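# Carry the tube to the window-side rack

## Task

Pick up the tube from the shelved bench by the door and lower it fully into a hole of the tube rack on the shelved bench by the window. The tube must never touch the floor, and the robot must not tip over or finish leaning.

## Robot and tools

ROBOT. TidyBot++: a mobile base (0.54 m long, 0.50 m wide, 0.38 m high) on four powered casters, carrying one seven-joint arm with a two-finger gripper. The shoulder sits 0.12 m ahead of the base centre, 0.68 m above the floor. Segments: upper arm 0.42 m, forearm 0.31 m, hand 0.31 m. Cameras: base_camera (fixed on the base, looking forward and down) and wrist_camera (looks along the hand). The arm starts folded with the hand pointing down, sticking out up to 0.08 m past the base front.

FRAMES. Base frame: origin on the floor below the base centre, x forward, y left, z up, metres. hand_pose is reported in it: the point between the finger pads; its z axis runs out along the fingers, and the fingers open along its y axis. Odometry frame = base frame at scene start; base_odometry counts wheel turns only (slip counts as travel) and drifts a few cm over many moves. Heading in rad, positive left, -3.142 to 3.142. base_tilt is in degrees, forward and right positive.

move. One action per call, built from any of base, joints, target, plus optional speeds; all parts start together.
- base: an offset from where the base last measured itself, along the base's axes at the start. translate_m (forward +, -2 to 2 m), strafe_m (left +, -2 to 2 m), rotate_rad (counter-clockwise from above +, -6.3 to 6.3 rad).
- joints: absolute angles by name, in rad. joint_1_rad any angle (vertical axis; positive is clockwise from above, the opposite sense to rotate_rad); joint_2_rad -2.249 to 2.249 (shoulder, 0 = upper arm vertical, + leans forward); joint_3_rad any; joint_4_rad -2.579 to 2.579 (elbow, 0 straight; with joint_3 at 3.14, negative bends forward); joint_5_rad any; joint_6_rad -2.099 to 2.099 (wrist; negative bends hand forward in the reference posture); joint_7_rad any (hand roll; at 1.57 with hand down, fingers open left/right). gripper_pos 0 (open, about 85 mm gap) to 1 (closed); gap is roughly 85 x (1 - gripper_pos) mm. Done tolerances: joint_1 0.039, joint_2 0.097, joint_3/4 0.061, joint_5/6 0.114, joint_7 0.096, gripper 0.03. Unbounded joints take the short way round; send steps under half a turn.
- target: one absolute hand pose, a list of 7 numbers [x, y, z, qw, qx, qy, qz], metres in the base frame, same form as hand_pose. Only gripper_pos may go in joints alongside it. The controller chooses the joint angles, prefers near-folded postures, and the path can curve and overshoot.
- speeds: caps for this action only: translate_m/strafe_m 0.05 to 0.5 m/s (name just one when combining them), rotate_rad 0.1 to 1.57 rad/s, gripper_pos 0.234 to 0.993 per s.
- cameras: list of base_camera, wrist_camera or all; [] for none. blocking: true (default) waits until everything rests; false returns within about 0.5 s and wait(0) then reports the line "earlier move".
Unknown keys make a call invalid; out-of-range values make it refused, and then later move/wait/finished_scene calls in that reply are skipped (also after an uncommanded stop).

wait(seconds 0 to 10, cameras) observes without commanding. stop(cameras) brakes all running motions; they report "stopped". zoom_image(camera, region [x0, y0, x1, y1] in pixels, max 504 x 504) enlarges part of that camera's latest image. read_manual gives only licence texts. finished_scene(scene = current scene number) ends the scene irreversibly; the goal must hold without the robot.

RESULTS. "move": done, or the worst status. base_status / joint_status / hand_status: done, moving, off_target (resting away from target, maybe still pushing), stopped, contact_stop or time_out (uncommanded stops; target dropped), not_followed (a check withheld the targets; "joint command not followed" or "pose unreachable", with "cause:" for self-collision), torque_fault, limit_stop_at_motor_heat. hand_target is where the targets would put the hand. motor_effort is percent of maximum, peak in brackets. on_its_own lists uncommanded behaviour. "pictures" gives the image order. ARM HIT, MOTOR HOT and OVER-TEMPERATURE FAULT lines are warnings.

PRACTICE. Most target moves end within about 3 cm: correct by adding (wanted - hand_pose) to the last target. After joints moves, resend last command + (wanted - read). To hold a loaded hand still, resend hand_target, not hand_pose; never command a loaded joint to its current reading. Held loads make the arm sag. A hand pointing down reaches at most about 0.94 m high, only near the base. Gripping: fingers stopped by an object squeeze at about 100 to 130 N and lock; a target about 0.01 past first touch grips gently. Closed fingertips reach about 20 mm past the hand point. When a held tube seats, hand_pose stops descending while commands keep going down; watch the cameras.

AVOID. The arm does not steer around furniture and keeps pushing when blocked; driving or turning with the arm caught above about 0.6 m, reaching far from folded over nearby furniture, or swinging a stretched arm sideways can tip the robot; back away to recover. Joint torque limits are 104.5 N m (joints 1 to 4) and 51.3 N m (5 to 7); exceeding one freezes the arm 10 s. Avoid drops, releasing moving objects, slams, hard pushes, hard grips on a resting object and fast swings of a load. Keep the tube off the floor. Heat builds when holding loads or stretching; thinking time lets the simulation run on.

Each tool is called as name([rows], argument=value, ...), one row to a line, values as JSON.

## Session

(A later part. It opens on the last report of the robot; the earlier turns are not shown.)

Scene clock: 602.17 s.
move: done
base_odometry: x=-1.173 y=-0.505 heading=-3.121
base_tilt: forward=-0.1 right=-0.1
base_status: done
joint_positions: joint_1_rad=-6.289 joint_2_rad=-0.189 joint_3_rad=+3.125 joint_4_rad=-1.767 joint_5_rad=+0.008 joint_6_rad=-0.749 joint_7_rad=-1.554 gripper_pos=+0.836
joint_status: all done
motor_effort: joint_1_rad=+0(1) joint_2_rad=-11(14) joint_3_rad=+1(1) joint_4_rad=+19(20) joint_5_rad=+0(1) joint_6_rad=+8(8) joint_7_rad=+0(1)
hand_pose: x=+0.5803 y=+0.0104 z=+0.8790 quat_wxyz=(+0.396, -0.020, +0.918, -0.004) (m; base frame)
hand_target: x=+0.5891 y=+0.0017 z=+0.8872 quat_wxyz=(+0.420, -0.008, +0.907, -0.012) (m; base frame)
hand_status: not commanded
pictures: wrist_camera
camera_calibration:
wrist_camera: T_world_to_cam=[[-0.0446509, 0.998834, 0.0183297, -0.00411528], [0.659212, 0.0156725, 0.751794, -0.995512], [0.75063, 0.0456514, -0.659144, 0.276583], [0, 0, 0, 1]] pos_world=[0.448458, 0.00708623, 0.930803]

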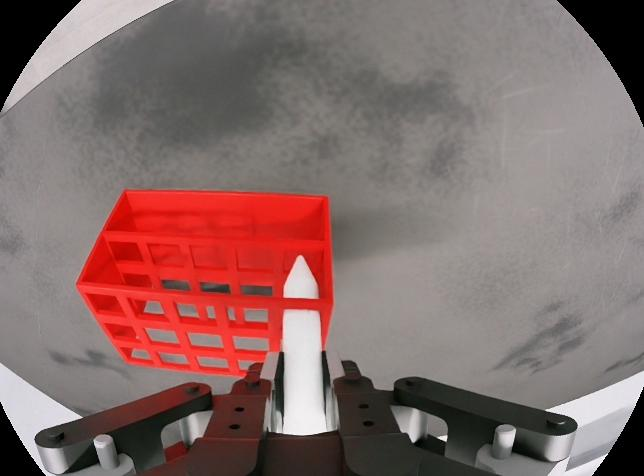

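move(joints={"joint_2_rad":-0.197,"joint_4_rad":-1.83,"joint_6_rad":-0.655}, cameras=["wrist_camera"])

zoom_image(camera="wrist_camera", region=[220, 200, 380, 360])

Scene clock: 608.87 s.
move: done
base_odometry: x=-1.173 y=-0.505 heading=-3.121
base_tilt: forward=-0.1 right=-0.1
base_status: not commanded
joint_positions: joint_1_rad=-6.289 joint_2_rad=-0.191 joint_3_rad=+3.125 joint_4_rad=-1.813 joint_5_rad=+0.008 joint_6_rad=-0.721 joint_7_rad=-1.554 gripper_pos=+0.836
joint_status: all done
motor_effort: joint_1_rad=+0(1) joint_2_rad=-11(12) joint_3_rad=+1(1) joint_4_rad=+18(21) joint_5_rad=+0(1) joint_6_rad=+7(8) joint_7_rad=+1(1)
hand_pose: x=+0.5759 y=+0.0103 z=+0.8613 quat_wxyz=(+0.389, -0.020, +0.921, -0.004) (m; base frame)
hand_target: x=+0.5851 y=+0.0020 z=+0.8705 quat_wxyz=(+0.414, -0.008, +0.910, -0.012) (m; base frame)
hand_status: not commanded
pictures: wrist_camera
camera_calibration:
wrist_camera: T_world_to_cam=[[-0.0445433, 0.998833, 0.0186694, -0.0042484], [0.671016, 0.0160689, 0.741269, -0.977086], [0.740104, 0.045546, -0.670949, 0.284487], [0, 0, 0, 1]] pos_world=[0.444902, 0.00698692, 0.915239]

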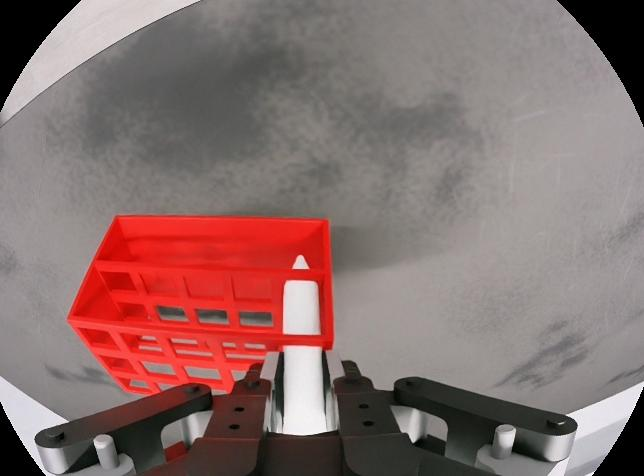

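Scaled by 3.150.

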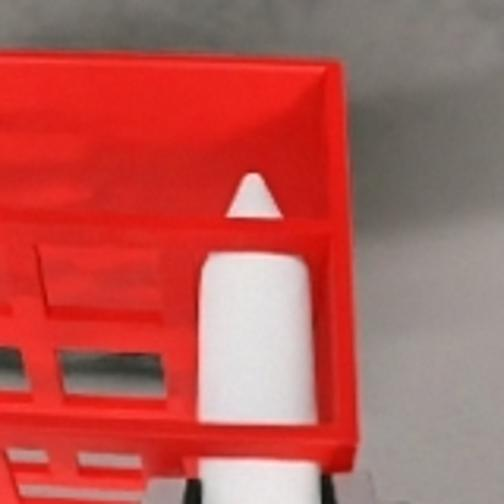

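move(joints={"joint_2_rad":-0.198,"joint_4_rad":-1.86,"joint_6_rad":-0.62}, cameras=["wrist_camera"])

zoom_image(camera="wrist_camera", region=[220, 220, 400, 400])

Scene clock: 614.80 s.
move: done
base_odometry: x=-1.173 y=-0.505 heading=-3.121
base_tilt: forward=+0.0 right=-0.1
base_status: not commanded
joint_positions: joint_1_rad=-6.289 joint_2_rad=-0.196 joint_3_rad=+3.125 joint_4_rad=-1.835 joint_5_rad=+0.008 joint_6_rad=-0.679 joint_7_rad=-1.554 gripper_pos=+0.836
joint_status: all done
motor_effort: joint_1_rad=+1(1) joint_2_rad=-10(11) joint_3_rad=+1(1) joint_4_rad=+18(19) joint_5_rad=+0(1) joint_6_rad=+6(8) joint_7_rad=+1(1)
hand_pose: x=+0.5788 y=+0.0105 z=+0.8612 quat_wxyz=(+0.400, -0.020, +0.916, -0.004) (m; base frame)
hand_target: x=+0.5852 y=+0.0024 z=+0.8627 quat_wxyz=(+0.417, -0.009, +0.909, -0.011) (m; base frame)
hand_status: not commanded
pictures: wrist_camera
camera_calibration:
wrist_camera: T_world_to_cam=[[-0.0453978, 0.998806, 0.018049, -0.00324112], [0.652565, 0.0159708, 0.757564, -0.982305], [0.756371, 0.0461699, -0.652511, 0.256975], [0, 0, 0, 1]] pos_world=[0.446503, 0.00706098, 0.911897]

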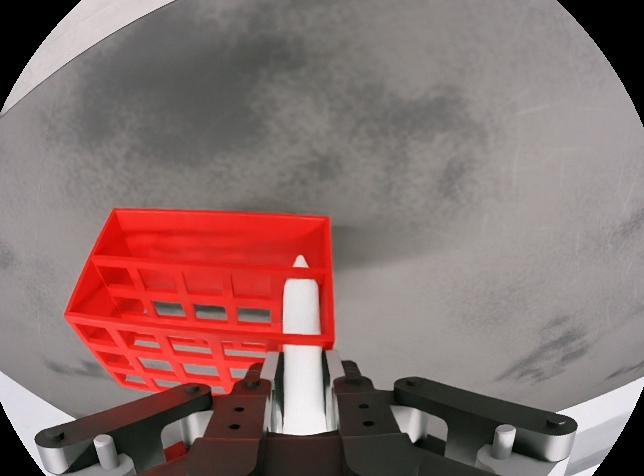

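Scaled by 2.800.

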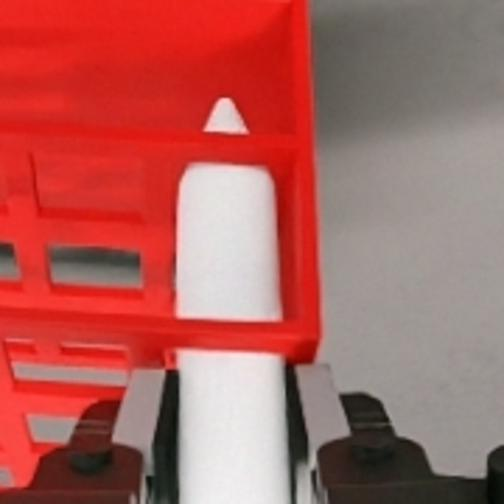

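move(joints={"joint_4_rad":-1.835,"joint_6_rad":-0.645}, cameras=[])

move(joints={"gripper_pos":0.79}, speeds={"gripper_pos":0.234}, cameras=["wrist_camera"])

zoom_image(camera="wrist_camera", region=[220, 220, 400, 400])

Scene clock: 621.30 s.
move: done
base_odometry: x=-1.173 y=-0.505 heading=-3.121
base_tilt: forward=-0.1 right=+0.0
base_status: not commanded
joint_positions: joint_1_rad=-6.289 joint_2_rad=-0.196 joint_3_rad=+3.125 joint_4_rad=-1.835 joint_5_rad=+0.008 joint_6_rad=-0.679 joint_7_rad=-1.554 gripper_pos=+0.836
joint_status: all done
motor_effort: joint_1_rad=+0(1) joint_2_rad=-11(12) joint_3_rad=+0(1) joint_4_rad=+19(19) joint_5_rad=+0(0) joint_6_rad=+8(8) joint_7_rad=+0(1)
hand_pose: x=+0.5788 y=+0.0105 z=+0.8614 quat_wxyz=(+0.400, -0.020, +0.916, -0.004) (m; base frame)
hand_target: x=+0.5858 y=+0.0021 z=+0.8706 quat_wxyz=(+0.417, -0.008, +0.909, -0.012) (m; base frame)
hand_status: not commanded
pictures: none
No camera images: "cameras" was empty.

Scene clock: 622.30 s.
move: done
base_odometry: x=-1.173 y=-0.505 heading=-3.121
base_tilt: forward=-0.1 right=-0.1
base_status: not commanded
joint_positions: joint_1_rad=-6.289 joint_2_rad=-0.196 joint_3_rad=+3.125 joint_4_rad=-1.835 joint_5_rad=+0.008 joint_6_rad=-0.679 joint_7_rad=-1.554 gripper_pos=+0.790
joint_status: all done
motor_effort: joint_1_rad=+0(1) joint_2_rad=-11(12) joint_3_rad=-1(1) joint_4_rad=+19(20) joint_5_rad=+0(1) joint_6_rad=+7(8) joint_7_rad=+0(1)
hand_pose: x=+0.5788 y=+0.0105 z=+0.8614 quat_wxyz=(+0.400, -0.020, +0.916, -0.004) (m; base frame)
hand_target: x=+0.5858 y=+0.0021 z=+0.8706 quat_wxyz=(+0.417, -0.008, +0.909, -0.012) (m; base frame)
hand_status: not commanded
pictures: wrist_camera
camera_calibration:
wrist_camera: T_world_to_cam=[[-0.0454034, 0.998806, 0.0180428, -0.00323419], [0.652365, 0.0159669, 0.757737, -0.982487], [0.756544, 0.0461743, -0.652311, 0.25675], [0, 0, 0, 1]] pos_world=[0.446551, 0.00706239, 0.912005]

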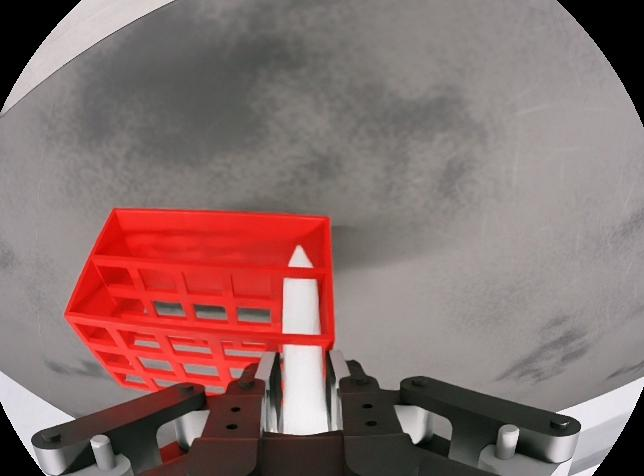

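Scaled by 2.800.

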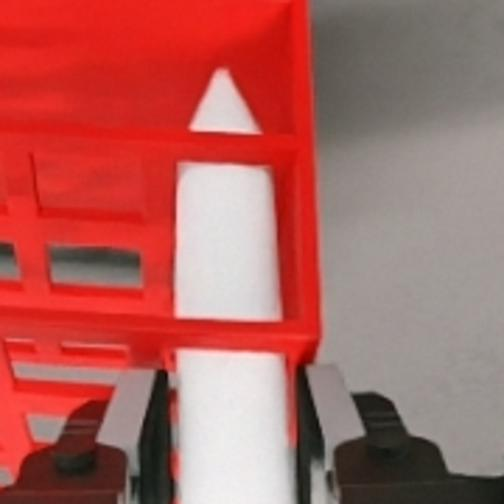

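move(joints={"gripper_pos":0.6}, speeds={"gripper_pos":0.234}, cameras=["wrist_camera"])

zoom_image(camera="wrist_camera", region=[220, 200, 400, 380])

Scene clock: 628.63 s.
move: done
base_odometry: x=-1.173 y=-0.505 heading=-3.121
base_tilt: forward=-0.1 right=-0.1
base_status: not commanded
joint_positions: joint_1_rad=-6.289 joint_2_rad=-0.196 joint_3_rad=+3.125 joint_4_rad=-1.835 joint_5_rad=+0.008 joint_6_rad=-0.679 joint_7_rad=-1.554 gripper_pos=+0.599
joint_status: all done
motor_effort: joint_1_rad=+0(1) joint_2_rad=-11(11) joint_3_rad=+0(1) joint_4_rad=+19(20) joint_5_rad=+0(1) joint_6_rad=+7(8) joint_7_rad=+0(1)
hand_pose: x=+0.5788 y=+0.0105 z=+0.8614 quat_wxyz=(+0.400, -0.020, +0.916, -0.004) (m; base frame)
hand_target: x=+0.5858 y=+0.0021 z=+0.8706 quat_wxyz=(+0.417, -0.008, +0.909, -0.012) (m; base frame)
hand_status: not commanded
pictures: wrist_camera
camera_calibration:
wrist_camera: T_world_to_cam=[[-0.0454034, 0.998806, 0.0180428, -0.00323419], [0.652365, 0.0159669, 0.757737, -0.982487], [0.756544, 0.0461743, -0.652311, 0.25675], [0, 0, 0, 1]] pos_world=[0.446551, 0.00706239, 0.912005]

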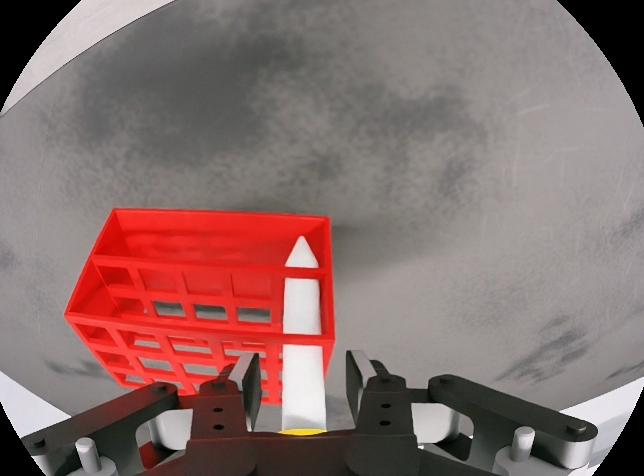

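Scaled by 2.800.

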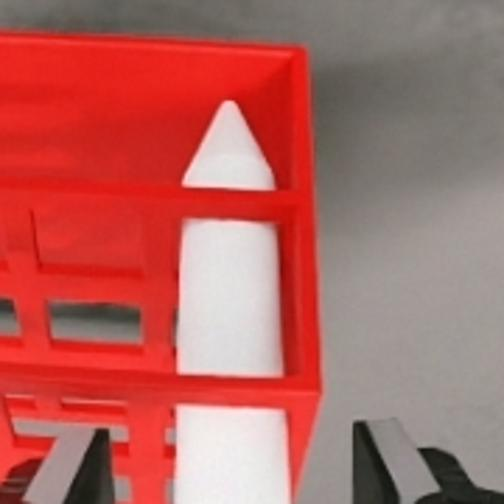

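move(joints={"gripper_pos":0.2}, cameras=[])

move(base={"translate_m":-0.2}, speeds={"translate_m":0.15}, cameras=["wrist_camera"])

move(joints={"joint_6_rad":-0.2}, cameras=["wrist_camera"])

zoom_image(camera="wrist_camera", region=[220, 150, 400, 330])

Scene clock: 653.90 s.
move: done
base_odometry: x=-1.173 y=-0.505 heading=-3.121
base_tilt: forward=-0.1 right=-0.1
base_status: not commanded
joint_positions: joint_1_rad=-6.289 joint_2_rad=-0.196 joint_3_rad=+3.125 joint_4_rad=-1.835 joint_5_rad=+0.008 joint_6_rad=-0.679 joint_7_rad=-1.554 gripper_pos=+0.200
joint_status: all done
motor_effort: joint_1_rad=+0(1) joint_2_rad=-11(11) joint_3_rad=+1(1) joint_4_rad=+19(19) joint_5_rad=+0(1) joint_6_rad=+8(8) joint_7_rad=+1(1)
hand_pose: x=+0.5788 y=+0.0105 z=+0.8614 quat_wxyz=(+0.400, -0.020, +0.916, -0.004) (m; base frame)
hand_target: x=+0.5858 y=+0.0021 z=+0.8706 quat_wxyz=(+0.417, -0.008, +0.909, -0.012) (m; base frame)
hand_status: not commanded
pictures: none
No camera images: "cameras" was empty.

Scene clock: 655.90 s.
move: done
base_odometry: x=-0.973 y=-0.501 heading=-3.121
base_tilt: forward=-0.1 right=-0.1
base_status: done
joint_positions: joint_1_rad=-6.289 joint_2_rad=-0.201 joint_3_rad=+3.126 joint_4_rad=-1.835 joint_5_rad=+0.008 joint_6_rad=-0.679 joint_7_rad=-1.554 gripper_pos=+0.200
joint_status: not commanded
motor_effort: joint_1_rad=+0(1) joint_2_rad=-11(13) joint_3_rad=+0(1) joint_4_rad=+19(20) joint_5_rad=+0(1) joint_6_rad=+7(8) joint_7_rad=+0(1)
hand_pose: x=+0.5779 y=+0.0103 z=+0.8637 quat_wxyz=(+0.402, -0.020, +0.915, -0.004) (m; base frame)
hand_target: x=+0.5858 y=+0.0021 z=+0.8706 quat_wxyz=(+0.417, -0.008, +0.909, -0.012) (m; base frame)
hand_status: not commanded
pictures: wrist_camera
camera_calibration:
wrist_camera: T_world_to_cam=[[-0.045208, 0.998817, 0.0179, -0.0031599], [0.648464, 0.015711, 0.761083, -0.984307], [0.759901, 0.0460146, -0.648408, 0.253687], [0, 0, 0, 1]] pos_world=[0.445368, 0.00694736, 0.913688]

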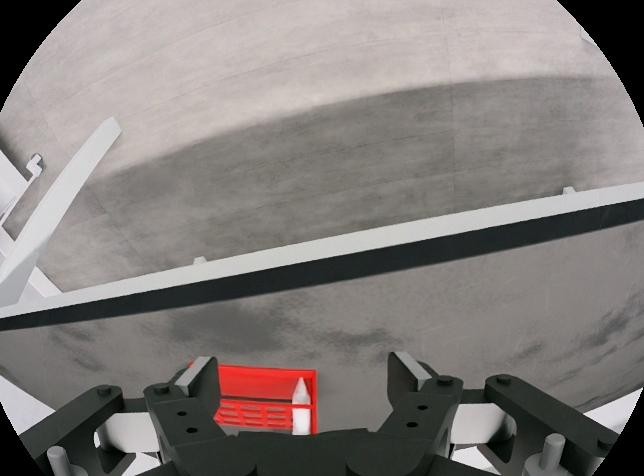

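Scene clock: 657.07 s.
move: done
base_odometry: x=-0.973 y=-0.501 heading=-3.121
base_tilt: forward=-0.1 right=+0.0
base_status: not commanded
joint_positions: joint_1_rad=-6.289 joint_2_rad=-0.201 joint_3_rad=+3.126 joint_4_rad=-1.835 joint_5_rad=+0.008 joint_6_rad=-0.263 joint_7_rad=-1.554 gripper_pos=+0.200
joint_status: all done
motor_effort: joint_1_rad=+0(1) joint_2_rad=-12(12) joint_3_rad=-1(1) joint_4_rad=+21(21) joint_5_rad=+0(1) joint_6_rad=+9(10) joint_7_rad=+1(1)
hand_pose: x=+0.6433 y=+0.0131 z=+0.9743 quat_wxyz=(+0.583, -0.019, +0.812, -0.003) (m; base frame)
hand_target: x=+0.6501 y=+0.0098 z=+0.9917 quat_wxyz=(+0.607, -0.013, +0.795, -0.004) (m; base frame)
hand_status: not commanded
pictures: wrist_camera
camera_calibration:
wrist_camera: T_world_to_cam=[[-0.0551139, 0.998461, 0.00617423, 0.0128915], [0.28565, 0.00984175, 0.958284, -1.06961], [0.956748, 0.0545784, -0.285752, -0.204562], [0, 0, 0, 1]] pos_world=[0.501959, 0.00881983, 0.966458]

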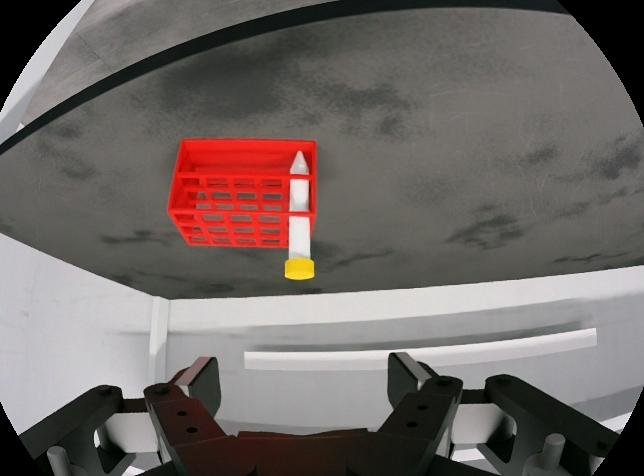

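Scaled by 2.800.

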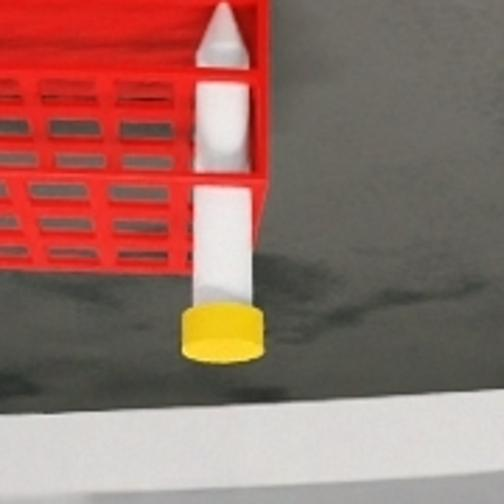

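finished_scene(scene=2)

The scene is finished: the task was done.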